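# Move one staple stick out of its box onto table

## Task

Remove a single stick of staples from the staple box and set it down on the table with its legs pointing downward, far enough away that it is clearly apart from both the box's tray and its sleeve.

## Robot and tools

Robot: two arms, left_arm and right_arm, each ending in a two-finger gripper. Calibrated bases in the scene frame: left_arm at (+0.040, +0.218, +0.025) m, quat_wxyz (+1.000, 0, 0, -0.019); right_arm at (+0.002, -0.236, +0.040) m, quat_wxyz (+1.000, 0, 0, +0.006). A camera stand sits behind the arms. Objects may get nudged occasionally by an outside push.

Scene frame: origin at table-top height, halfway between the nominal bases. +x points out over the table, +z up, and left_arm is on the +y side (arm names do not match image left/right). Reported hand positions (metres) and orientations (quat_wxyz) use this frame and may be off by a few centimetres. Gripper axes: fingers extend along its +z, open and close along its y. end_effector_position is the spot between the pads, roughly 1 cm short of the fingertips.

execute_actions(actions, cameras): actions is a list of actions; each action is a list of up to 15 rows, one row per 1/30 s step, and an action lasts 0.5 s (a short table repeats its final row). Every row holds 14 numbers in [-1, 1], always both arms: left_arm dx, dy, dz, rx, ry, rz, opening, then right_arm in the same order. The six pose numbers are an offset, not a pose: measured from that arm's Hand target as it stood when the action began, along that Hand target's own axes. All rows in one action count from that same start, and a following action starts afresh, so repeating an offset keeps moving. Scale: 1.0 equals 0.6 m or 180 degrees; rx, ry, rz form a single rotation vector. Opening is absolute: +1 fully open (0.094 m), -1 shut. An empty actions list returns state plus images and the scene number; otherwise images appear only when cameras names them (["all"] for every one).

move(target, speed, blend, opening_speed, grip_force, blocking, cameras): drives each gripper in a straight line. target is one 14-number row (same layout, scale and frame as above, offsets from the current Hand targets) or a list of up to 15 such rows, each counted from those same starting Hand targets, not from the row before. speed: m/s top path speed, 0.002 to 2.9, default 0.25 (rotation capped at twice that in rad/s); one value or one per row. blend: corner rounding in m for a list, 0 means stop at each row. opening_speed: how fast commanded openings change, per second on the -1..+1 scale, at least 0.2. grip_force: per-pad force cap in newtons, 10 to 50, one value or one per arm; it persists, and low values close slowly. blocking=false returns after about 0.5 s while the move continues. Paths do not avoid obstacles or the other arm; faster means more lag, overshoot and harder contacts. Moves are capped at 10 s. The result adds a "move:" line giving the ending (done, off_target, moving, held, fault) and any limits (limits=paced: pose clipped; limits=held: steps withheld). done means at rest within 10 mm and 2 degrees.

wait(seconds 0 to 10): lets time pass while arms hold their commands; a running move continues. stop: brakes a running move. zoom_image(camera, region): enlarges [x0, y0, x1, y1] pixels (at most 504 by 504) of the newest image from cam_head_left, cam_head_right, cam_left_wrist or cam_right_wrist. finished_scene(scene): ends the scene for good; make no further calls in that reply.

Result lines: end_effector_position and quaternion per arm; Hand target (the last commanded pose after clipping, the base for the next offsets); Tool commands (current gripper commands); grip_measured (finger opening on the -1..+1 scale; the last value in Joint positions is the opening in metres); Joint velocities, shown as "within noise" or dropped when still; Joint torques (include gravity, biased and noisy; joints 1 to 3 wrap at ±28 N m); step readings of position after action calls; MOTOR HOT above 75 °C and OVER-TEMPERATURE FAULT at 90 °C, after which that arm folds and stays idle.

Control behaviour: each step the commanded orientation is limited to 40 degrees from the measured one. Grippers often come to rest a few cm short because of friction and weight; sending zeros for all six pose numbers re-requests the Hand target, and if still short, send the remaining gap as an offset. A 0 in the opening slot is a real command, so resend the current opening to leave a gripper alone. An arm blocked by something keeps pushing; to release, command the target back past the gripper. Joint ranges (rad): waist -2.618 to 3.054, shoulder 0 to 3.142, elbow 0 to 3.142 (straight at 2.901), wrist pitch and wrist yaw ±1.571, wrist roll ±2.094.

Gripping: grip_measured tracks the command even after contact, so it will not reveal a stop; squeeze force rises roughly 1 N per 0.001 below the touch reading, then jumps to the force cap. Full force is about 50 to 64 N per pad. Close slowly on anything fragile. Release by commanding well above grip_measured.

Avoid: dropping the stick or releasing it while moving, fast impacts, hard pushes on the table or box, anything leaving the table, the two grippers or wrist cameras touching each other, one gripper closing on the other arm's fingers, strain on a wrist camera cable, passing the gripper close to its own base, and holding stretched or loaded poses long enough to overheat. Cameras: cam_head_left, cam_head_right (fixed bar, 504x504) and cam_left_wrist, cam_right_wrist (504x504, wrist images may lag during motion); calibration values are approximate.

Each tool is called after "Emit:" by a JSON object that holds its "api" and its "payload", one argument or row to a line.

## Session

Emit:
{"api": "execute_actions", "payload": {
  "actions": []
}}

Emit:
{"api": "zoom_image", "payload": {
  "camera": "cam_head_left",
  "region": [170, 160, 350, 300]
}}

Scene clock: 0.00 s.
left_arm: end_effector_position=(+0.4490, +0.2275, +0.1603) grip_measured=+1.000 end_effector_quat_wxyz=(+0.650, -0.022, +0.760, +0.014) | right_arm: end_effector_position=(+0.4005, -0.2580, +0.1661) grip_measured=+1.000 end_effector_quat_wxyz=(+0.626, +0.056, +0.777, -0.039)
Joint positions: left_arm=[0.034 1.566 0.356 1.054 -0.053 -0.015 0.094] | right_arm=[-0.009 1.513 0.34 0.955 0.134 0.039 0.094]
Joint velocities: within noise
Joint torques (N m): no reading
Heat: left arm: 28 °C; right arm: 28 °C.
Hand target: left_arm +0.4497, +0.2275, +0.1624; +0.651, -0.022, +0.758, +0.014 | right_arm +0.4006, -0.2581, +0.1657; +0.624, +0.056, +0.779, -0.039
Tool commands: left_gripper/opening=+1.0 right_gripper/opening=+1.0
camera_calibration:
cam_left_wrist: T_world_to_cam=[[0.10295, -0.993633, 0.045776, 0.172065], [-0.514544, -0.0925835, -0.852451, 0.430893], [0.851261, 0.0642057, -0.520799, -0.221411], [0, 0, 0, 1]] pos_world=[0.392479, 0.225079, 0.244128]
cam_right_wrist: T_world_to_cam=[[-0.12956, -0.991522, 0.00995793, -0.207879], [-0.603147, 0.0708329, -0.794479, 0.430107], [0.787037, -0.108939, -0.607211, -0.157465], [0, 0, 0, 1]] pos_world=[0.356416, -0.253737, 0.248166]

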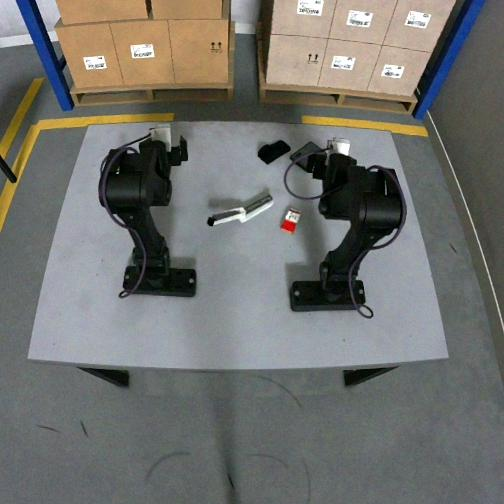

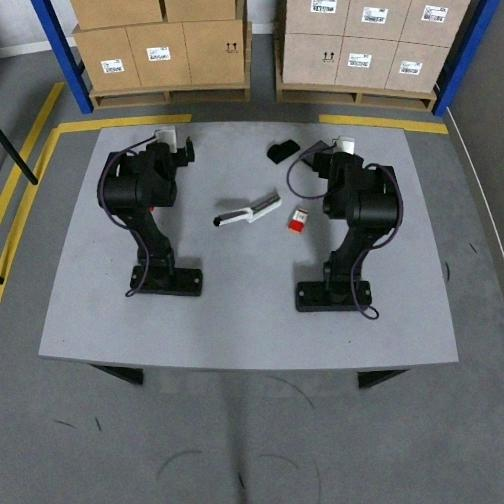

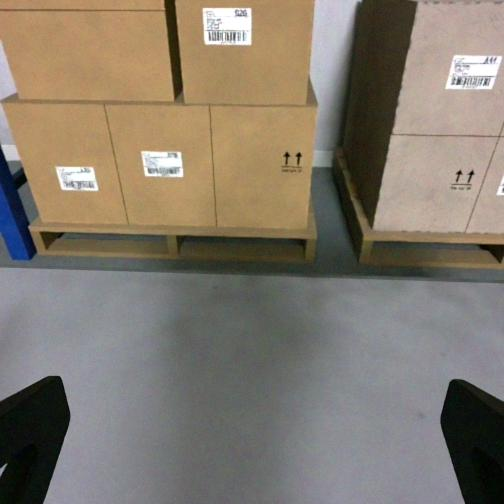

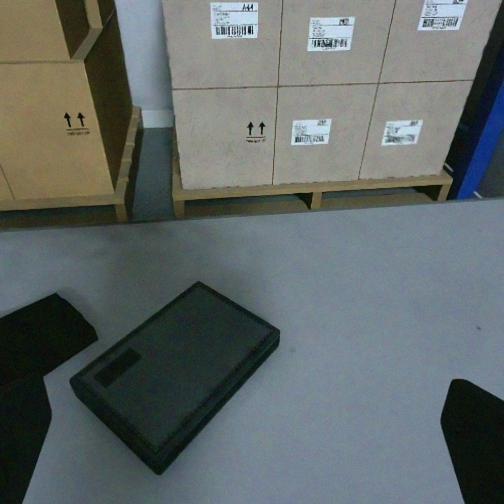

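Scaled by 2.800 from the camera's 504x504 image, which has a finer 720x720 frame.

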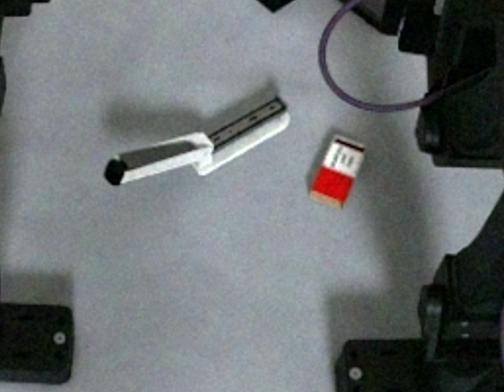

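Emit:
{"api": "zoom_image", "payload": {
  "camera": "cam_head_left",
  "region": [270, 195, 320, 245]
}}

Emit:
{"api": "zoom_image", "payload": {
  "camera": "cam_head_right",
  "region": [250, 180, 330, 245]
}}

Scaled by 10.080 from the camera's 504x504 image, which has a finer 720x720 frame.

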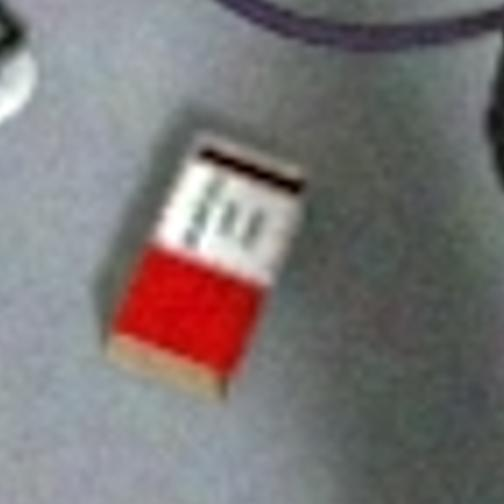

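Scaled by 6.300 from the camera's 504x504 image, which has a finer 720x720 frame.

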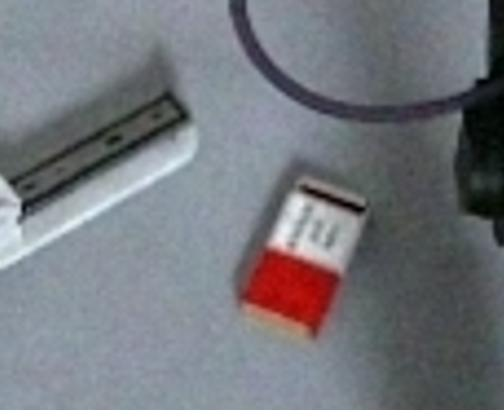

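Emit:
{"api": "move", "payload": {
  "target": [0.0803,-0.2092,-0.0487,0.4746,0.1357,0.2167,0.4,0.1211,0.1496,-0.2607,0.0461,0.428,0.0526,0.35],
  "cameras": ["cam_right_wrist","cam_head_left"]
}}

Emit:
{"api": "zoom_image", "payload": {
  "camera": "cam_right_wrist",
  "region": [130, 100, 400, 370]
}}

Scene clock: 13.93 s.
left_arm: end_effector_position=(+0.4187, +0.1030, +0.1254) grip_measured=+0.403 end_effector_quat_wxyz=(+0.303, +0.643, +0.643, -0.286) | right_arm: end_effector_position=(+0.2417, -0.1491, +0.1260) grip_measured=+0.352 end_effector_quat_wxyz=(+0.000, +0.169, +0.986, -0.001)
Joint positions: left_arm=[0.091 2.019 1.507 -1.087 0.859 1.637 0.066] | right_arm=[0.333 1.523 1.1 -1.149 0.001 0.686 0.064]
Joint torques (N m): left_arm=[-0.31 -7.61 6.49 -0.08 0.65 0.08] | right_arm=[0.61 -5.46 8.8 -0.09 0.02 0.08]
Heat: left arm: 31 °C; right arm: 29 °C.
Hand target: left_arm +0.4201, +0.1000, +0.1201; +0.299, +0.641, +0.641, -0.299 | right_arm +0.2459, -0.1459, +0.1298; +0.000, +0.169, +0.986, +0.000
Off the commanded pose: left_arm 0.006 m, 2 deg | right_arm 0.006 m, 0 deg.
move: done
camera_calibration:
cam_right_wrist: T_world_to_cam=[[-0.314778, -0.949165, -0.000423139, -0.067785], [-0.859744, 0.284934, 0.423855, 0.235262], [-0.402188, 0.133784, -0.90573, 0.316285], [0, 0, 0, 1]] pos_world=[0.308134, -0.173687, 0.186723]
Images, in order (width x height): cam_head_left 504x504, cam_right_wrist 504x504.

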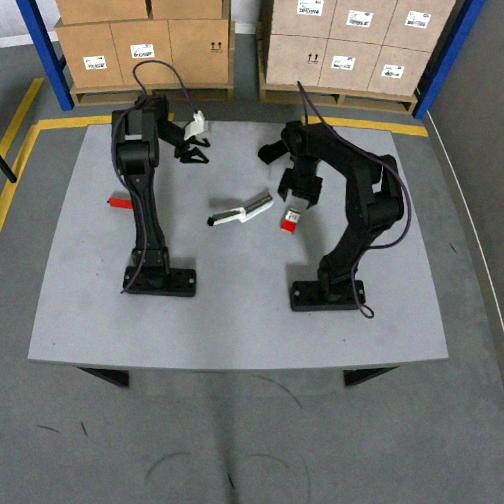

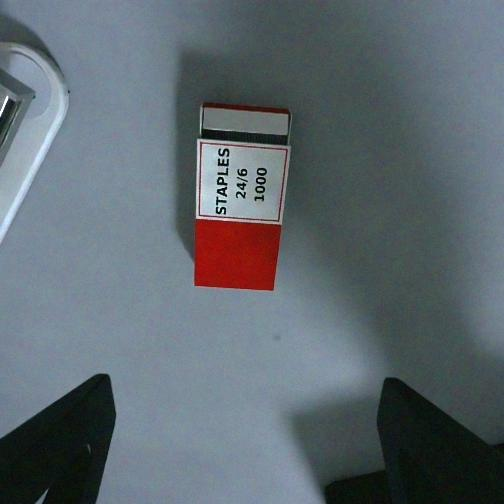

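Scaled by 1.867 from the camera's 504x504 image, which has a finer 720x720 frame.

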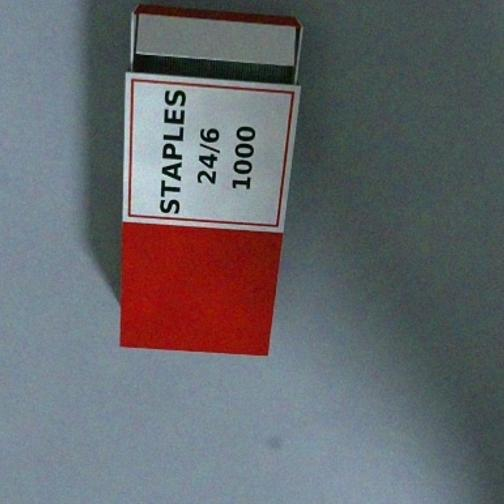

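Emit:
{"api": "move", "payload": {
  "target": [
    [0,0,0,0,0,0,0.4,-0.0098,0.0097,0.188,0,0,0.0183,0.35],
    [0,0,0,0,0,0,0.4,-0.0098,0.0097,0.188,0,0,0.0183,-0.3]
  ],
  "speed": 0.12,
  "opening_speed": 1,
  "cameras": ["cam_right_wrist","cam_left_wrist"]
}}

Scene clock: 18.13 s.
left_arm: end_effector_position=(+0.4185, +0.1029, +0.1254) grip_measured=+0.403 end_effector_quat_wxyz=(+0.303, +0.643, +0.643, -0.286) | right_arm: end_effector_position=(+0.2580, -0.1430, +0.0243) grip_measured=-0.240 end_effector_quat_wxyz=(+0.006, +0.199, +0.980, +0.004)
Joint positions: left_arm=[0.091 2.019 1.507 -1.088 0.859 1.638 0.066] | right_arm=[0.333 1.731 0.88 -0.706 -0.001 0.746 0.036]
Joint torques (N m): left_arm=[-0.31 -7.61 6.49 -0.07 0.65 0.1] | right_arm=[0.81 -6.61 4.01 0.26 0.03 0.06]
Heat: left arm: 30 °C; right arm: 29 °C.
Hand target: left_arm +0.4200, +0.1000, +0.1201; +0.299, +0.641, +0.641, -0.299 | right_arm +0.2534, -0.1424, +0.0170; +0.000, +0.197, +0.980, +0.000
Off the commanded pose: left_arm 0.006 m, 2 deg | right_arm 0.009 m, 1 deg.
move: done
camera_calibration:
cam_left_wrist: T_world_to_cam=[[-0.99706, -0.0750795, -0.0153287, 0.426493], [-0.0600937, 0.890233, -0.451525, 0.0322649], [0.0475463, -0.449276, -0.892127, 0.230158], [0, 0, 0, 1]] pos_world=[0.416234, 0.106702, 0.226436]
cam_right_wrist: T_world_to_cam=[[-0.37131, -0.928428, -0.0122183, -0.0389784], [-0.847144, 0.333356, 0.413789, 0.294549], [-0.3801, 0.163995, -0.910291, 0.228674], [0, 0, 0, 1]] pos_world=[0.321972, -0.17188, 0.0858021]
Images, in order (width x height): cam_left_wrist 504x504, cam_right_wrist 504x504.

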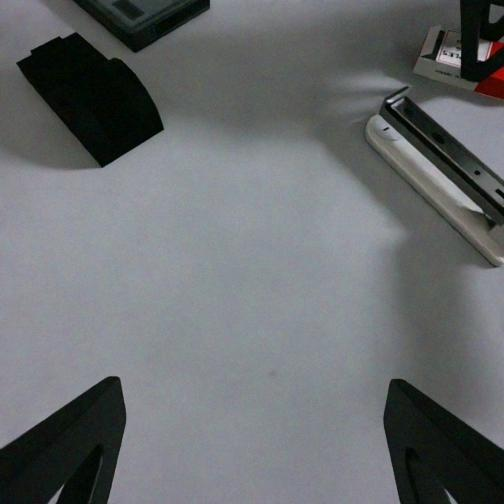

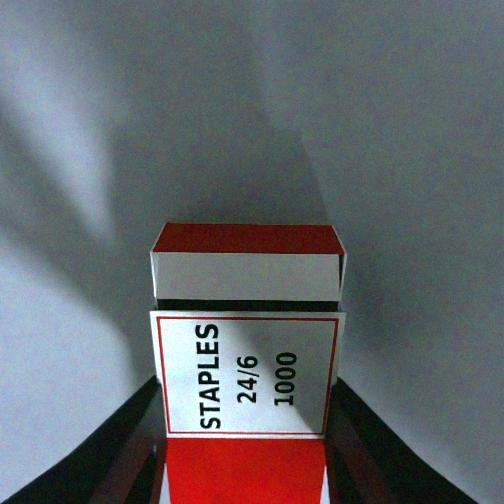

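Emit:
{"api": "move", "payload": {
  "target": [
    [0.045,0,-0.0536,0,0,0,0.4,0,0,-0.1417,0,0,0,-0.3],
    [0.045,0,-0.0536,0,0,0,0.4,-0.1962,0.2497,-0.1417,0,0,-0.6267,-0.3],
    [0.045,0,-0.0536,0,0,0,0.4,-0.1962,0.2497,-0.015,0,0,-0.6267,-0.3]
  ],
  "speed": [0.15,0.3,0.15],
  "blend": [0.03,0,0],
  "cameras": ["cam_right_wrist","cam_left_wrist"]
}}

Scene clock: 25.77 s.
left_arm: end_effector_position=(+0.4178, +0.1418, +0.1256) grip_measured=+0.403 end_effector_quat_wxyz=(+0.300, +0.646, +0.641, -0.286) | right_arm: end_effector_position=(+0.4249, -0.0517, +0.0405) grip_measured=-0.241 end_effector_quat_wxyz=(-0.011, +0.703, -0.711, +0.007)
Joint positions: left_arm=[0.193 2.069 1.581 -1.237 0.846 1.804 0.066] | right_arm=[0.399 2.365 1.913 -1.093 0.004 -1.148 0.036]
Joint torques (N m): left_arm=[0.29 -7.8 6.3 -0.28 0.64 0.1] | right_arm=[0.57 -12.77 5.22 0.21 -0.01 -0.04]
Heat: left arm: 29 °C; right arm: 30 °C.
Hand target: left_arm +0.4201, +0.1420, +0.1201; +0.299, +0.641, +0.641, -0.299 | right_arm +0.4199, -0.0500, +0.0258; +0.001, +0.707, -0.707, +0.000
Off the commanded pose: left_arm 0.006 m, 2 deg | right_arm 0.016 m, 2 deg.
move: off_target (right_arm)
camera_calibration:
cam_left_wrist: T_world_to_cam=[[-0.997697, -0.0660658, -0.0153763, 0.427675], [-0.0521643, 0.892182, -0.448654, -0.00626775], [0.0433591, -0.446818, -0.893573, 0.249422], [0, 0, 0, 1]] pos_world=[0.415548, 0.145293, 0.226641]
cam_right_wrist: T_world_to_cam=[[0.999679, 0.00892388, 0.0237058, -0.427539], [-0.00179776, -0.908528, 0.417821, -0.0246889], [0.025266, -0.417729, -0.90822, 0.0893867], [0, 0, 0, 1]] pos_world=[0.425099, 0.0187242, 0.101633]
Images, in order (width x height): cam_left_wrist 504x504, cam_right_wrist 504x504.

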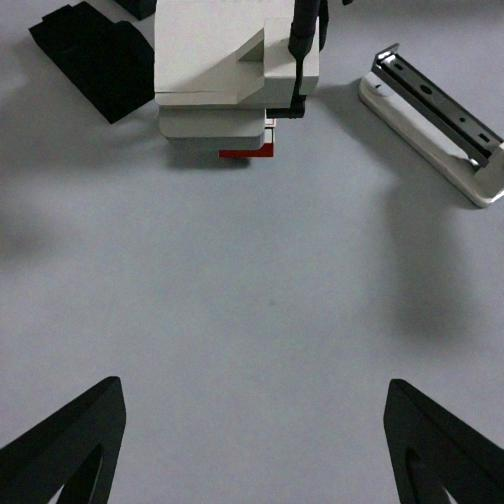

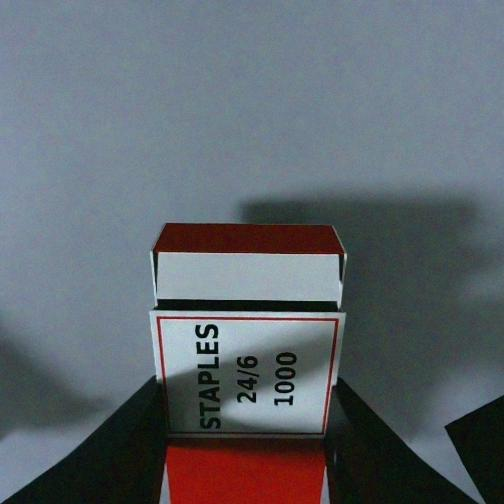

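Emit:
{"api": "move", "payload": {
  "target": [0,0,0,0,0,0,0.4,0,0,0.0233,0,0,0,-0.3],
  "speed": 0.06,
  "cameras": ["cam_right_wrist"]
}}

Scene clock: 27.07 s.
left_arm: end_effector_position=(+0.4178, +0.1418, +0.1256) grip_measured=+0.403 end_effector_quat_wxyz=(+0.300, +0.646, +0.641, -0.286) | right_arm: end_effector_position=(+0.4280, -0.0503, +0.0322) grip_measured=-0.241 end_effector_quat_wxyz=(-0.018, +0.703, -0.711, +0.009)
Joint positions: left_arm=[0.193 2.069 1.581 -1.237 0.846 1.804 0.066] | right_arm=[0.399 2.372 1.891 -1.049 0.004 -1.148 0.036]
Joint torques (N m): left_arm=[0.29 -7.79 6.31 -0.28 0.64 0.1] | right_arm=[0.57 -12.14 4.67 0.27 -0.02 -0.04]
Heat: left arm: 29 °C; right arm: 30 °C.
Hand target: left_arm +0.4201, +0.1420, +0.1201; +0.299, +0.641, +0.641, -0.299 | right_arm +0.4200, -0.0499, +0.0119; +0.000, +0.707, -0.707, +0.000
Off the commanded pose: left_arm 0.006 m, 2 deg | right_arm 0.022 m, 3 deg.
move: off_target (right_arm)
camera_calibration:
cam_right_wrist: T_world_to_cam=[[0.999249, 0.00871881, 0.0377621, -0.430844], [-0.00762534, -0.911089, 0.412138, -0.0174242], [0.037998, -0.412117, -0.910338, 0.0773197], [0, 0, 0, 1]] pos_world=[0.427449, 0.0197462, 0.0938379]
Images, in order (width x height): cam_right_wrist 504x504.

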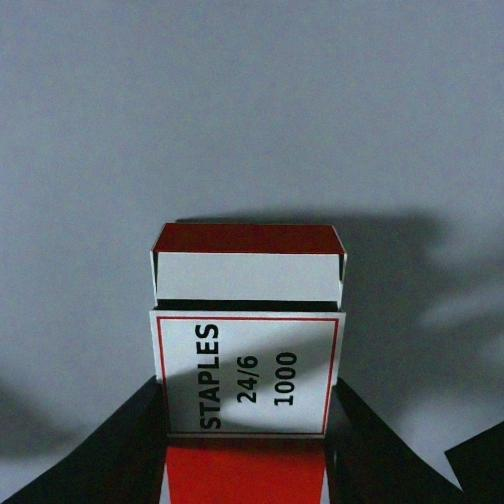

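Emit:
{"api": "move", "payload": {
  "target": [0,0,0,0,0,0,0.4,0,0.0067,0.02,0,0,0,-0.3],
  "speed": 0.05,
  "cameras": ["cam_right_wrist"]
}}

Scene clock: 28.33 s.
left_arm: end_effector_position=(+0.4178, +0.1418, +0.1256) grip_measured=+0.403 end_effector_quat_wxyz=(+0.300, +0.646, +0.641, -0.286) | right_arm: end_effector_position=(+0.4273, -0.0503, +0.0294) grip_measured=-0.241 end_effector_quat_wxyz=(-0.021, +0.703, -0.710, +0.011)
Joint positions: left_arm=[0.193 2.069 1.581 -1.237 0.846 1.804 0.066] | right_arm=[0.4 2.366 1.869 -1.027 0.005 -1.149 0.036]
Joint torques (N m): left_arm=[0.29 -7.82 6.31 -0.28 0.64 0.09] | right_arm=[0.87 -11.81 2.48 0.59 -0.02 0]
Heat: left arm: 29 °C; right arm: 30 °C.
Hand target: left_arm +0.4201, +0.1420, +0.1201; +0.299, +0.641, +0.641, -0.299 | right_arm +0.4158, -0.0498, -0.0002; +0.000, +0.707, -0.707, +0.000
Off the commanded pose: left_arm 0.006 m, 2 deg | right_arm 0.032 m, 3 deg.
move: off_target (right_arm)
camera_calibration:
cam_right_wrist: T_world_to_cam=[[0.999019, 0.0097996, 0.0431882, -0.42998], [-0.00879397, -0.911893, 0.410333, -0.015818], [0.0434041, -0.41031, -0.910913, 0.0725422], [0, 0, 0, 1]] pos_world=[0.42627, 0.0195541, 0.0911403]
Images, in order (width x height): cam_right_wrist 504x504.

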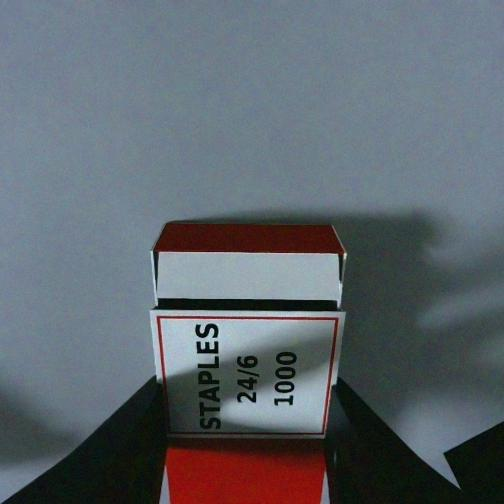

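Emit:
{"api": "move", "payload": {
  "target": [0,0,0,0,0,0,0.4,0,0,-0.0117,-0.0167,0,0,-0.3],
  "speed": 0.05,
  "cameras": ["cam_right_wrist"]
}}

Scene clock: 29.80 s.
left_arm: end_effector_position=(+0.4178, +0.1418, +0.1256) grip_measured=+0.403 end_effector_quat_wxyz=(+0.300, +0.646, +0.641, -0.286) | right_arm: end_effector_position=(+0.4276, -0.0500, +0.0307) grip_measured=-0.241 end_effector_quat_wxyz=(-0.012, +0.704, -0.710, +0.007)
Joint positions: left_arm=[0.193 2.069 1.581 -1.237 0.846 1.804 0.066] | right_arm=[0.4 2.387 1.913 -1.069 0.004 -1.15 0.036]
Joint torques (N m): left_arm=[0.29 -7.8 6.31 -0.28 0.64 0.09] | right_arm=[0.09 -10.3 7.17 -0.16 -0.22 -0.07]
Heat: left arm: 29 °C; right arm: 30 °C.
Hand target: left_arm +0.4201, +0.1420, +0.1201; +0.299, +0.641, +0.641, -0.299 | right_arm +0.4158, -0.0498, +0.0069; +0.019, +0.707, -0.707, -0.018
Off the commanded pose: left_arm 0.006 m, 2 deg | right_arm 0.027 m, 5 deg.
move: off_target (right_arm)
camera_calibration:
cam_right_wrist: T_world_to_cam=[[0.999628, 0.010832, 0.0250203, -0.430068], [-0.000586848, -0.90893, 0.416949, -0.0196027], [0.0272581, -0.416809, -0.908586, 0.0803443], [0, 0, 0, 1]] pos_world=[0.427706, 0.0203292, 0.0919334]
Images, in order (width x height): cam_right_wrist 504x504.

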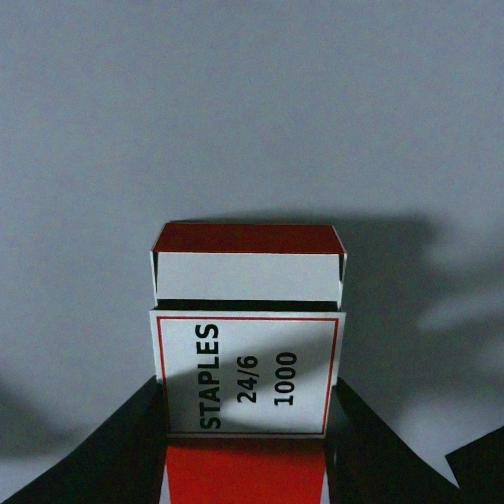

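Emit:
{"api": "move", "payload": {
  "target": [0,0,0,0,0,0,0.4,0,0.0,0.0133,-0.005,0,0,-0.3],
  "speed": 0.04,
  "cameras": ["cam_right_wrist"]
}}

Scene clock: 31.10 s.
left_arm: end_effector_position=(+0.4178, +0.1418, +0.1256) grip_measured=+0.403 end_effector_quat_wxyz=(+0.300, +0.646, +0.641, -0.286) | right_arm: end_effector_position=(+0.4276, -0.0499, +0.0303) grip_measured=-0.241 end_effector_quat_wxyz=(-0.009, +0.704, -0.710, +0.005)
Joint positions: left_arm=[0.193 2.069 1.581 -1.237 0.846 1.804 0.066] | right_arm=[0.4 2.396 1.928 -1.083 0.004 -1.15 0.036]
Joint torques (N m): left_arm=[0.29 -7.8 6.31 -0.28 0.64 0.1] | right_arm=[-0.1 -9.39 6.42 -0.06 -0.28 -0.09]
Heat: left arm: 30 °C; right arm: 30 °C.
Hand target: left_arm +0.4201, +0.1420, +0.1201; +0.299, +0.641, +0.641, -0.299 | right_arm +0.4154, -0.0498, -0.0011; +0.024, +0.707, -0.706, -0.024
Off the commanded pose: left_arm 0.006 m, 2 deg | right_arm 0.034 m, 5 deg.
move: off_target (right_arm)
camera_calibration:
cam_right_wrist: T_world_to_cam=[[0.999777, 0.0113038, 0.017846, -0.429849], [0.0027775, -0.907796, 0.419403, -0.0209076], [0.0209414, -0.41926, -0.907625, 0.0826235], [0, 0, 0, 1]] pos_world=[0.428081, 0.0205198, 0.0914309]
Images, in order (width x height): cam_right_wrist 504x504.

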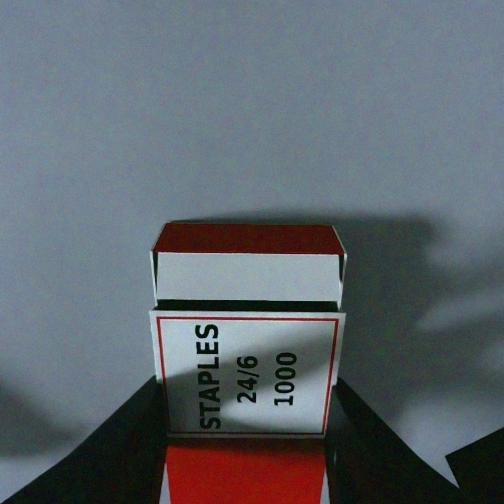

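Emit:
{"api": "move", "payload": {
  "target": [
    [0,0,0,0,0,0,0.4,0,0.0016,-0.0233,0,0,0,-0.3],
    [0,0,0,0,0,0,0.4,0,0.0016,-0.0233,0,0,0,0.35],
    [0,0,0,0,0,0,0.4,0.0837,0.0032,-0.0852,0.0217,-0.2778,0,0.35],
    [0,0,0,0,0,0,0.4,0.047,0,-0.0418,0.0217,-0.2778,0,0.35]
  ],
  "speed": [0.06,0.1,0.15,0.08],
  "opening_speed": 1,
  "cameras": ["cam_right_wrist","cam_left_wrist"]
}}

Scene clock: 39.27 s.
left_arm: end_effector_position=(+0.4178, +0.1418, +0.1256) grip_measured=+0.403 end_effector_quat_wxyz=(+0.300, +0.646, +0.641, -0.286) | right_arm: end_effector_position=(+0.4260, -0.0807, +0.0369) grip_measured=+0.348 end_effector_quat_wxyz=(-0.307, +0.640, -0.647, -0.276)
Joint positions: left_arm=[0.193 2.069 1.581 -1.237 0.846 1.804 0.066] | right_arm=[0.034 2.289 1.497 -0.662 -0.845 -1.461 0.063]
Joint torques (N m): left_arm=[0.29 -7.8 6.31 -0.28 0.64 0.09] | right_arm=[0.06 -11.38 4 0.36 -0.61 0.03]
Heat: left arm: 30 °C; right arm: 30 °C.
Hand target: left_arm +0.4201, +0.1420, +0.1201; +0.299, +0.641, +0.641, -0.299 | right_arm +0.4173, -0.0781, +0.0240; -0.300, +0.631, -0.651, -0.297
Off the commanded pose: left_arm 0.006 m, 2 deg | right_arm 0.016 m, 3 deg.
move: off_target (right_arm); target 2's new opening was sent with right_arm's hand 0.022 m and 4 deg from that target
camera_calibration:
cam_left_wrist: T_world_to_cam=[[-0.997697, -0.0660658, -0.0153763, 0.427675], [-0.0521643, 0.892182, -0.448654, -0.00626775], [0.0433591, -0.446818, -0.893573, 0.249422], [0, 0, 0, 1]] pos_world=[0.415548, 0.145293, 0.226641]
cam_right_wrist: T_world_to_cam=[[0.998722, -0.0121615, 0.0490464, -0.430698], [0.00854056, -0.916019, -0.401045, -0.0243454], [0.0498047, 0.400951, -0.914745, 0.129887], [0, 0, 0, 1]] pos_world=[0.423886, -0.079617, 0.130174]
Images, in order (width x height): cam_left_wrist 504x504, cam_right_wrist 504x504.

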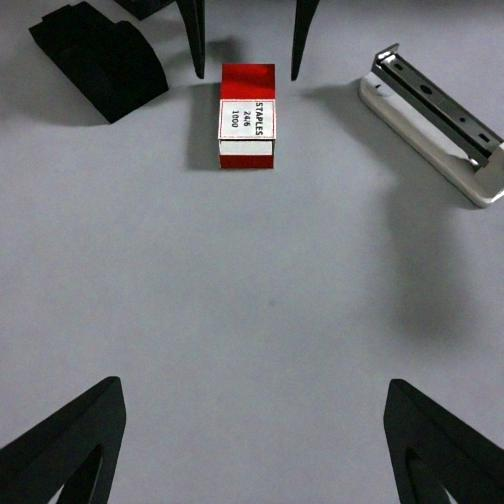

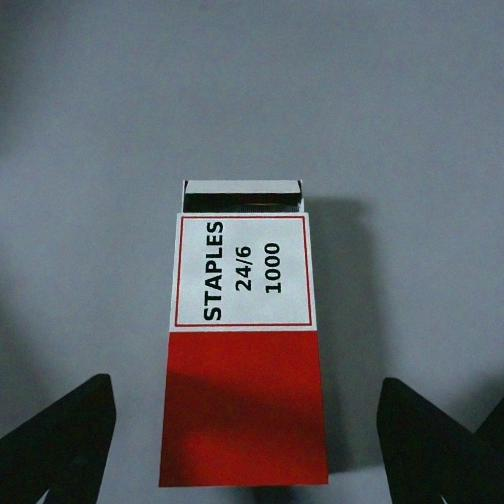

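Emit:
{"api": "move", "payload": {
  "target": [
    [-0.0707,0.0283,0.2802,-0.0145,0,-0.0121,0.4,0.0102,0,0.0086,0,0,0,0.35],
    [-0.0707,0.0283,0.2802,-0.0145,0,-0.0121,0.4,0.0102,0,0.0086,0,0,0,-0.08]
  ],
  "speed": 0.15,
  "opening_speed": 1,
  "cameras": ["cam_right_wrist","cam_left_wrist"]
}}

Scene clock: 44.37 s.
left_arm: end_effector_position=(+0.4418, -0.0150, +0.0590) grip_measured=+0.403 end_effector_quat_wxyz=(+0.320, +0.628, +0.653, -0.278) | right_arm: end_effector_position=(+0.4266, -0.0807, +0.0308) grip_measured=-0.078 end_effector_quat_wxyz=(-0.308, +0.641, -0.647, -0.275)
Joint positions: left_arm=[-0.205 2.121 1.348 -0.426 0.812 1.127 0.066] | right_arm=[0.034 2.3 1.488 -0.637 -0.845 -1.46 0.043]
Joint torques (N m): left_arm=[0.2 -8.79 4.05 0.78 0.57 -0.05] | right_arm=[0.03 -10.99 4.03 0.39 -0.61 0.05]
Heat: left arm: 30 °C; right arm: 30 °C.
Hand target: left_arm +0.4371, -0.0140, +0.0445; +0.307, +0.621, +0.660, -0.290 | right_arm +0.4171, -0.0781, +0.0159; -0.300, +0.631, -0.651, -0.297
Off the commanded pose: left_arm 0.015 m, 2 deg | right_arm 0.018 m, 3 deg.
move: off_target (left_arm, right_arm); target 2's new opening was sent with right_arm's hand 0.018 m and 3 deg from that target
camera_calibration:
cam_left_wrist: T_world_to_cam=[[-0.992044, -0.121898, -0.0314444, 0.437861], [-0.0933764, 0.880039, -0.465631, 0.123991], [0.0844317, -0.45899, -0.88442, 0.0999648], [0, 0, 0, 1]] pos_world=[0.437515, -0.00986001, 0.159913]
cam_right_wrist: T_world_to_cam=[[0.998487, -0.0126844, 0.0535036, -0.431009], [0.00986874, -0.91589, -0.401307, -0.0273107], [0.0540937, 0.401228, -0.914379, 0.122463], [0, 0, 0, 1]] pos_world=[0.424002, -0.0796164, 0.124078]
Images, in order (width x height): cam_left_wrist 504x504, cam_right_wrist 504x504.

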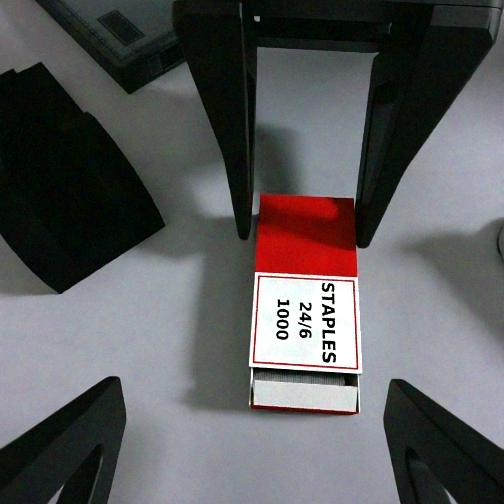

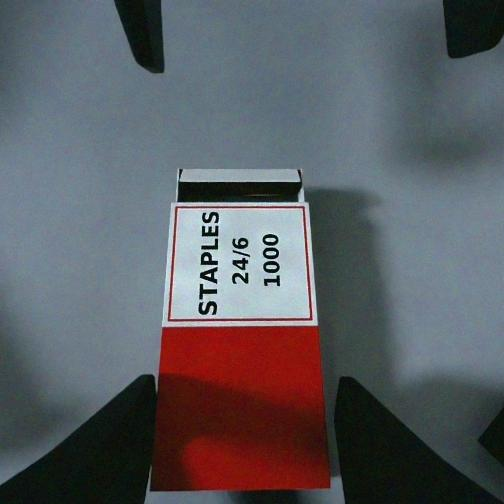

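Emit:
{"api": "move", "payload": {
  "target": [
    [-0.0022,-0.0262,0.0027,0,0,0,0.4,0,0,0,0,0,0,-0.45],
    [0.0362,-0.0262,0.0348,0,0,0,0.4,0,0,0,0,0,0,-0.45]
  ],
  "speed": 0.08,
  "grip_force": [50, 12],
  "cameras": ["cam_right_wrist","cam_left_wrist"]
}}

Scene clock: 48.03 s.
left_arm: end_effector_position=(+0.4297, -0.0131, +0.0291) grip_measured=+0.403 end_effector_quat_wxyz=(+0.321, +0.624, +0.657, -0.276) | right_arm: end_effector_position=(+0.4266, -0.0807, +0.0308) grip_measured=-0.196 end_effector_quat_wxyz=(-0.308, +0.641, -0.647, -0.275)
Joint positions: left_arm=[-0.21 2.139 1.233 -0.275 0.805 1.103 0.066] | right_arm=[0.034 2.3 1.488 -0.637 -0.845 -1.46 0.038]
Joint torques (N m): left_arm=[-0.75 -8.28 3.89 0.8 0.57 -0.05] | right_arm=[0.05 -11.02 4.03 0.39 -0.6 0.05]
Heat: left arm: 30 °C; right arm: 29 °C.
Hand target: left_arm +0.4214, -0.0170, +0.0144; +0.307, +0.622, +0.660, -0.290 | right_arm +0.4171, -0.0781, +0.0159; -0.300, +0.631, -0.651, -0.297
Off the commanded pose: left_arm 0.017 m, 2 deg | right_arm 0.018 m, 3 deg.
grip_force (N): 50, 12
move: off_target (left_arm, right_arm)
camera_calibration:
cam_left_wrist: T_world_to_cam=[[-0.990385, -0.134684, -0.0315866, 0.424312], [-0.104691, 0.878954, -0.465275, 0.112202], [0.0904281, -0.457494, -0.884603, 0.0728088], [0, 0, 0, 1]] pos_world=[0.425395, -0.00816236, 0.130014]
cam_right_wrist: T_world_to_cam=[[0.998487, -0.0126844, 0.0535036, -0.431009], [0.00986874, -0.91589, -0.401307, -0.0273107], [0.0540937, 0.401228, -0.914379, 0.122463], [0, 0, 0, 1]] pos_world=[0.424002, -0.0796164, 0.124078]
Images, in order (width x height): cam_left_wrist 504x504, cam_right_wrist 504x504.

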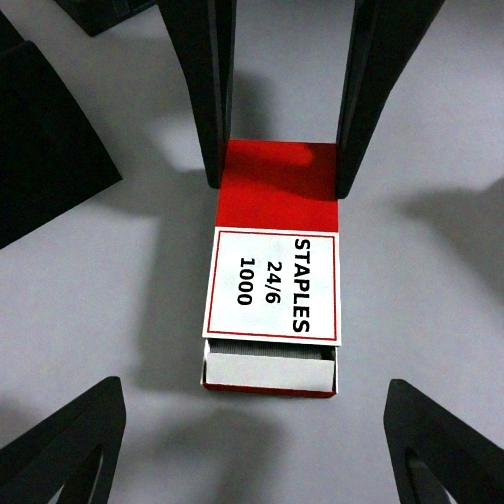

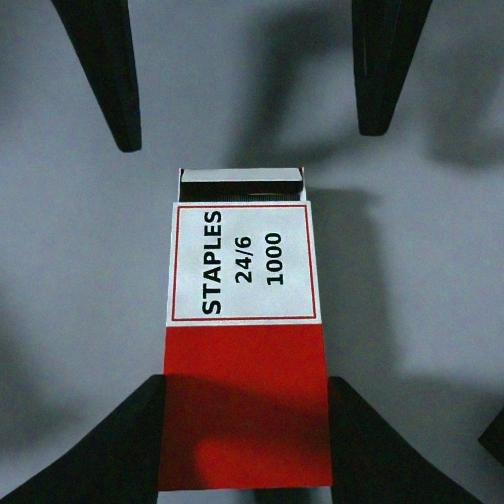

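Emit:
{"api": "zoom_image", "payload": {
  "camera": "cam_right_wrist",
  "region": [90, 80, 410, 260]
}}

Emit:
{"api": "zoom_image", "payload": {
  "camera": "cam_left_wrist",
  "region": [80, 300, 440, 504]
}}

Scaled by 1.575 from the camera's 504x504 image, which has a finer 720x720 frame.

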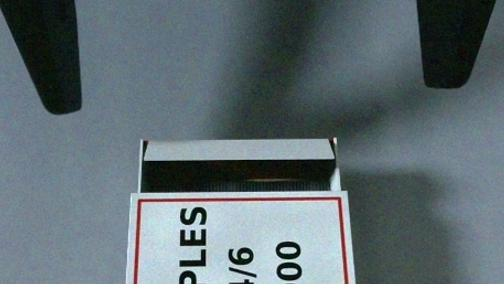

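Scaled by 1.400 from the camera's 504x504 image, which has a finer 720x720 frame.

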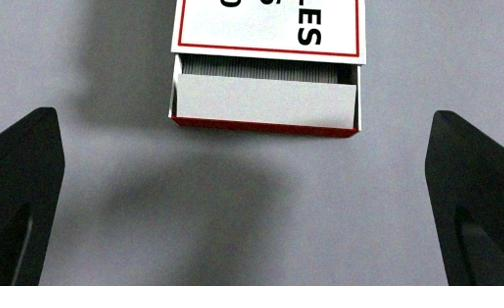

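Emit:
{"api": "move", "payload": {
  "target": [0.0005,-0.006,0.0180,0.0135,0,0.0113,0.3,0,0,0,0,0,0,-0.45],
  "speed": 0.05,
  "cameras": ["cam_right_wrist","cam_left_wrist"]
}}

Scene clock: 54.47 s.
left_arm: end_effector_position=(+0.4223, -0.0204, +0.0153) grip_measured=+0.303 end_effector_quat_wxyz=(+0.308, +0.639, +0.646, -0.282) | right_arm: end_effector_position=(+0.4266, -0.0807, +0.0308) grip_measured=-0.196 end_effector_quat_wxyz=(-0.308, +0.641, -0.647, -0.275)
Joint positions: left_arm=[-0.231 2.179 1.246 -0.288 0.805 1.142 0.061] | right_arm=[0.034 2.3 1.488 -0.637 -0.845 -1.46 0.038]
Joint torques (N m): left_arm=[-0.49 -8.29 5.93 0.53 0.73 0.09] | right_arm=[0.05 -11 4.04 0.4 -0.61 0.05]
Heat: left arm: 30 °C; right arm: 29 °C.
Hand target: left_arm +0.4183, -0.0253, +0.0072; +0.299, +0.640, +0.642, -0.298 | right_arm +0.4171, -0.0781, +0.0159; -0.300, +0.631, -0.651, -0.297
Off the commanded pose: left_arm 0.010 m, 2 deg | right_arm 0.018 m, 3 deg.
grip_force (N): 50, 12
move: off_target (right_arm)
camera_calibration:
cam_left_wrist: T_world_to_cam=[[-0.995709, -0.0893773, -0.0239793, 0.418604], [-0.0688245, 0.888475, -0.453735, 0.0962361], [0.0618586, -0.450138, -0.890814, 0.0701937], [0, 0, 0, 1]] pos_world=[0.419089, -0.0164929, 0.116233]
cam_right_wrist: T_world_to_cam=[[0.998487, -0.0126844, 0.0535036, -0.431009], [0.00986874, -0.91589, -0.401307, -0.0273107], [0.0540937, 0.401228, -0.914379, 0.122463], [0, 0, 0, 1]] pos_world=[0.424002, -0.0796164, 0.124078]
Images, in order (width x height): cam_left_wrist 504x504, cam_right_wrist 504x504.

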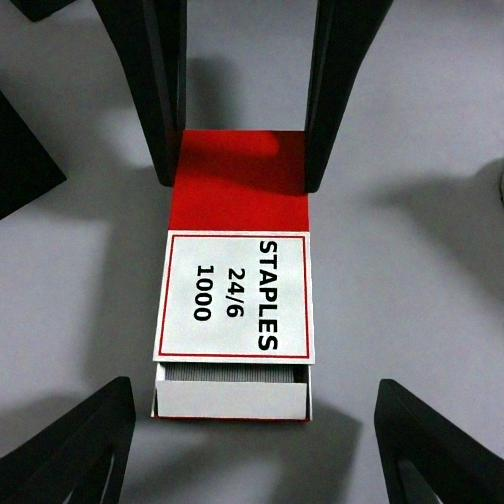

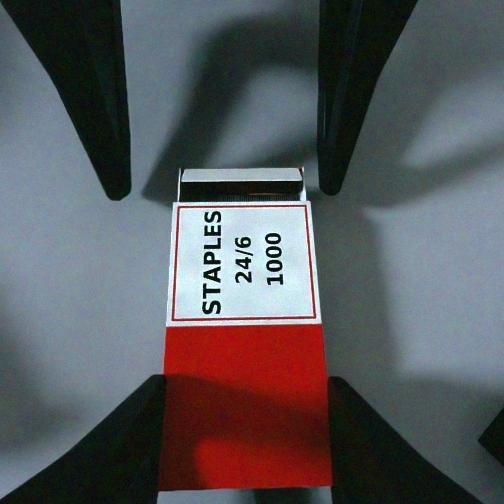

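Emit:
{"api": "move", "payload": {
  "target": [0.0021,0.0092,-0.0026,0,0,0,0.1,0,0,0,0,0,0,-0.45],
  "speed": 0.05,
  "cameras": ["cam_right_wrist","cam_left_wrist"]
}}

Scene clock: 57.50 s.
left_arm: end_effector_position=(+0.4261, -0.0215, +0.0157) grip_measured=+0.103 end_effector_quat_wxyz=(+0.307, +0.642, +0.644, -0.281) | right_arm: end_effector_position=(+0.4266, -0.0807, +0.0308) grip_measured=-0.196 end_effector_quat_wxyz=(-0.308, +0.641, -0.647, -0.275)
Joint positions: left_arm=[-0.231 2.192 1.274 -0.31 0.805 1.153 0.052] | right_arm=[0.034 2.3 1.488 -0.637 -0.845 -1.46 0.038]
Joint torques (N m): left_arm=[0.17 -8.34 5.98 0.54 0.76 0.08] | right_arm=[0.05 -11 4.03 0.39 -0.61 0.05]
Heat: left arm: 30 °C; right arm: 29 °C.
Hand target: left_arm +0.4239, -0.0233, +0.0074; +0.299, +0.640, +0.642, -0.298 | right_arm +0.4171, -0.0781, +0.0159; -0.300, +0.631, -0.651, -0.297
Off the commanded pose: left_arm 0.009 m, 2 deg | right_arm 0.018 m, 3 deg.
grip_force (N): 50, 12
move: off_target (right_arm)
camera_calibration:
cam_left_wrist: T_world_to_cam=[[-0.996311, -0.0816248, -0.0265084, 0.422784], [-0.0608923, 0.890001, -0.451875, 0.0942412], [0.0604767, -0.448593, -0.891687, 0.0705896], [0, 0, 0, 1]] pos_world=[0.422694, -0.017699, 0.116736]
cam_right_wrist: T_world_to_cam=[[0.998487, -0.0126844, 0.0535036, -0.431009], [0.00986874, -0.91589, -0.401307, -0.0273107], [0.0540937, 0.401228, -0.914379, 0.122463], [0, 0, 0, 1]] pos_world=[0.424002, -0.0796164, 0.124078]
Images, in order (width x height): cam_left_wrist 504x504, cam_right_wrist 504x504.

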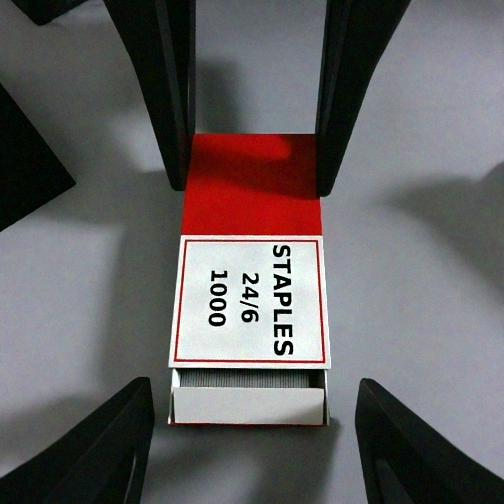

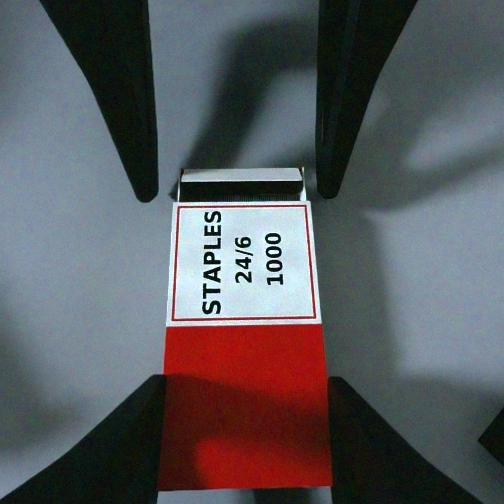

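Emit:
{"api": "move", "payload": {
  "target": [
    [0.0064,0,-0.0077,0,0,0,0.1,0,0,0,0,0,0,-0.45],
    [0.0064,0,-0.0077,0,0,0,-0.4,0,0,0,0,0,0,-0.45]
  ],
  "speed": 0.05,
  "opening_speed": 0.6,
  "cameras": ["cam_right_wrist","cam_left_wrist"]
}}

Scene clock: 60.00 s.
left_arm: end_effector_position=(+0.4256, -0.0170, +0.0152) grip_measured=-0.241 end_effector_quat_wxyz=(+0.306, +0.644, +0.642, -0.281) | right_arm: end_effector_position=(+0.4266, -0.0806, +0.0309) grip_measured=-0.196 end_effector_quat_wxyz=(-0.309, +0.641, -0.647, -0.275)
Joint positions: left_arm=[-0.22 2.192 1.274 -0.325 0.808 1.175 0.036] | right_arm=[0.034 2.3 1.488 -0.637 -0.846 -1.46 0.038]
Joint torques (N m): left_arm=[0.47 -8.47 5.81 0.5 0.77 0.08] | right_arm=[0.06 -11.03 4.01 0.39 -0.6 0.06]
Heat: left arm: 29 °C; right arm: 29 °C.
Hand target: left_arm +0.4239, -0.0173, +0.0074; +0.299, +0.640, +0.642, -0.298 | right_arm +0.4171, -0.0781, +0.0159; -0.300, +0.631, -0.651, -0.297
Off the commanded pose: left_arm 0.008 m, 2 deg | right_arm 0.018 m, 3 deg.
grip_force (N): 50, 12
move: off_target (right_arm)
camera_calibration:
cam_left_wrist: T_world_to_cam=[[-0.996665, -0.0769708, -0.0271059, 0.422908], [-0.0565632, 0.89103, -0.450406, 0.0881337], [0.0588203, -0.447371, -0.892412, 0.0728135], [0, 0, 0, 1]] pos_world=[0.4222, -0.0134036, 0.116139]
cam_right_wrist: T_world_to_cam=[[0.998492, -0.0126692, 0.0534087, -0.430998], [0.00986381, -0.915747, -0.401634, -0.0272554], [0.0539973, 0.401555, -0.914242, 0.122513], [0, 0, 0, 1]] pos_world=[0.424001, -0.0796152, 0.124079]
Images, in order (width x height): cam_left_wrist 504x504, cam_right_wrist 504x504.

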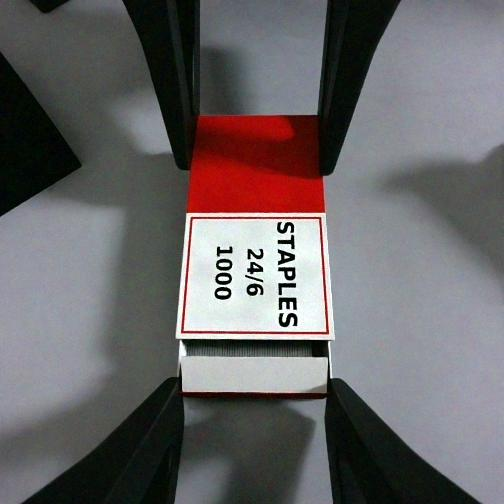

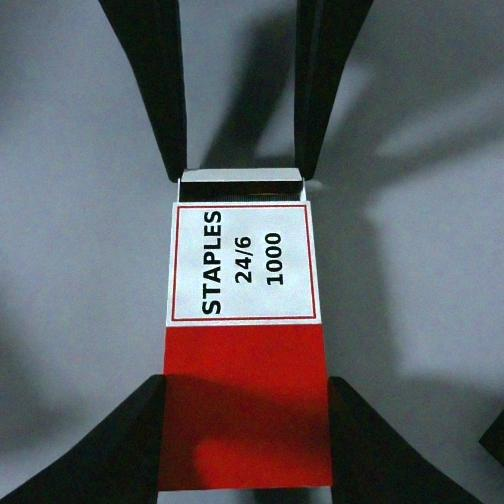

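Emit:
{"api": "move", "payload": {
  "target": [0.059,0,-0.0702,0,0,0,-0.4,0.0129,0,-0.0153,0,0,0,-0.45],
  "speed": 0.06,
  "cameras": ["cam_right_wrist","cam_left_wrist"]
}}

Scene clock: 62.20 s.
left_arm: end_effector_position=(+0.4227, +0.0217, +0.0209) grip_measured=-0.243 end_effector_quat_wxyz=(+0.317, +0.644, +0.627, -0.302) | right_arm: end_effector_position=(+0.4217, -0.0741, +0.0365) grip_measured=-0.198 end_effector_quat_wxyz=(-0.320, +0.639, -0.633, -0.296)
Joint positions: left_arm=[-0.108 2.192 1.281 -0.463 0.89 1.358 0.036] | right_arm=[0.035 2.303 1.488 -0.654 -0.898 -1.483 0.038]
Joint torques (N m): left_arm=[2.47 -8.72 5.26 0.06 0.24 0.31] | right_arm=[-2.69 -10.97 4.56 0.1 -0.14 -0.15]
Heat: left arm: 29 °C; right arm: 29 °C.
Hand target: left_arm +0.4236, +0.0379, +0.0073; +0.299, +0.639, +0.642, -0.298 | right_arm +0.4167, -0.0900, +0.0160; -0.300, +0.631, -0.651, -0.297
Off the commanded pose: left_arm 0.021 m, 3 deg | right_arm 0.027 m, 3 deg.
grip_force (N): 50, 12
move: off_target (left_arm, right_arm)
camera_calibration:
cam_left_wrist: T_world_to_cam=[[-0.998403, -0.052362, -0.0212262, 0.42324], [-0.0351348, 0.869586, -0.492531, 0.0483381], [0.0442479, -0.490998, -0.870036, 0.102033], [0, 0, 0, 1]] pos_world=[0.419747, 0.0302255, 0.121564]
cam_right_wrist: T_world_to_cam=[[0.998795, 0.00682971, 0.0486073, -0.424909], [0.0278855, -0.893901, -0.447397, -0.0232635], [0.0403946, 0.448213, -0.893014, 0.133737], [0, 0, 0, 1]] pos_world=[0.419643, -0.0778357, 0.129674]
Images, in order (width x height): cam_left_wrist 504x504, cam_right_wrist 504x504.

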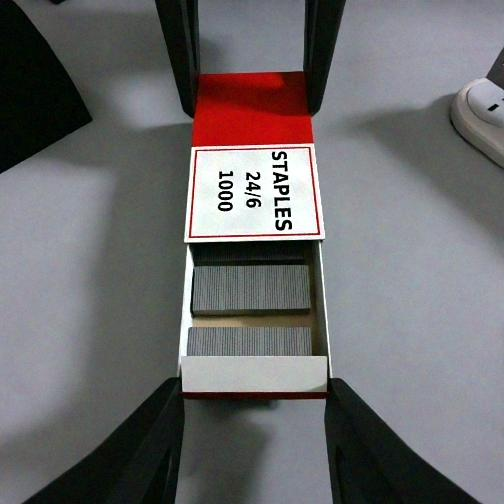

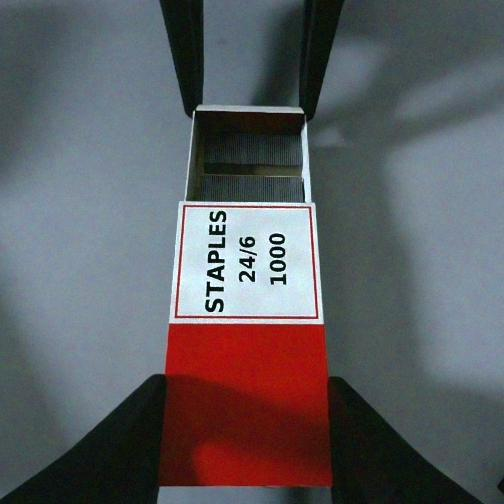

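Emit:
{"api": "zoom_image", "payload": {
  "camera": "cam_left_wrist",
  "region": [170, 220, 340, 400]
}}

Emit:
{"api": "zoom_image", "payload": {
  "camera": "cam_right_wrist",
  "region": [170, 90, 330, 220]
}}

Scaled by 2.800 from the camera's 504x504 image, which has a finer 720x720 frame.

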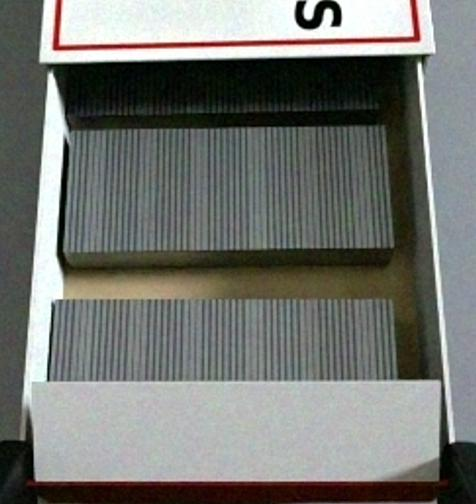

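Scaled by 3.150 from the camera's 504x504 image, which has a finer 720x720 frame.

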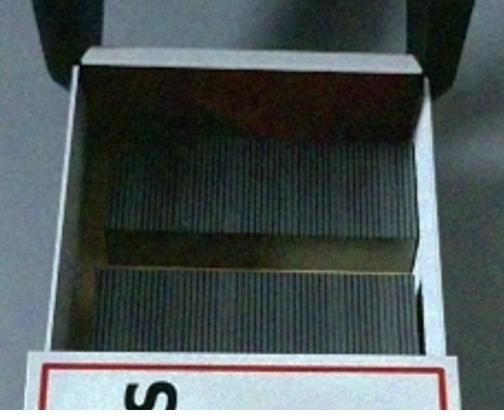

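Emit:
{"api": "move", "payload": {
  "target": [-0.0166,0,0.0198,0,0,0,-0.4,-0.0166,0,0.0198,0,0,0,-0.45],
  "speed": 0.06,
  "cameras": ["cam_right_wrist","cam_left_wrist"]
}}

Scene clock: 68.73 s.
left_arm: end_effector_position=(+0.4251, +0.0226, +0.0173) grip_measured=-0.243 end_effector_quat_wxyz=(+0.310, +0.642, +0.638, -0.292) | right_arm: end_effector_position=(+0.4242, -0.0720, +0.0337) grip_measured=-0.199 end_effector_quat_wxyz=(-0.314, +0.638, -0.641, -0.289)
Joint positions: left_arm=[-0.113 2.192 1.281 -0.452 0.86 1.332 0.036] | right_arm=[0.046 2.303 1.488 -0.633 -0.875 -1.449 0.038]
Joint torques (N m): left_arm=[-0.1 -8.7 5.07 0.44 0.49 -0.02] | right_arm=[-0.27 -11.37 3.74 0.47 -0.34 0.04]
Heat: left arm: 29 °C; right arm: 30 °C.
Hand target: left_arm +0.4236, +0.0223, +0.0073; +0.299, +0.640, +0.642, -0.298 | right_arm +0.4172, -0.0745, +0.0159; -0.300, +0.631, -0.651, -0.297
Off the commanded pose: left_arm 0.010 m, 2 deg | right_arm 0.019 m, 2 deg.
grip_force (N): 50, 12
move: off_target (right_arm)
camera_calibration:
cam_left_wrist: T_world_to_cam=[[-0.997446, -0.0690159, -0.0183753, 0.425482], [-0.052364, 0.881652, -0.468986, 0.0525584], [0.048568, -0.466826, -0.883014, 0.0970977], [0, 0, 0, 1]] pos_world=[0.422432, 0.0283546, 0.118206]
cam_right_wrist: T_world_to_cam=[[0.999032, -0.00545604, 0.0436557, -0.427989], [0.0137965, -0.903376, -0.428627, -0.0181048], [0.0417761, 0.428814, -0.902426, 0.128546], [0, 0, 0, 1]] pos_world=[0.422454, -0.0738131, 0.126928]
Images, in order (width x height): cam_left_wrist 504x504, cam_right_wrist 504x504.

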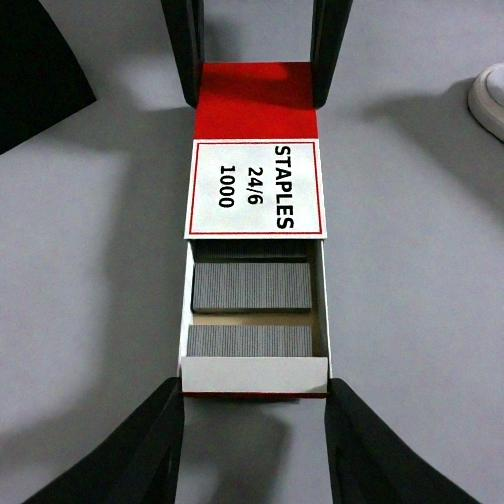

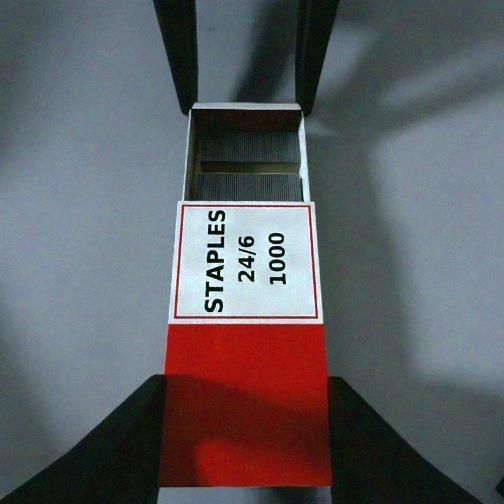

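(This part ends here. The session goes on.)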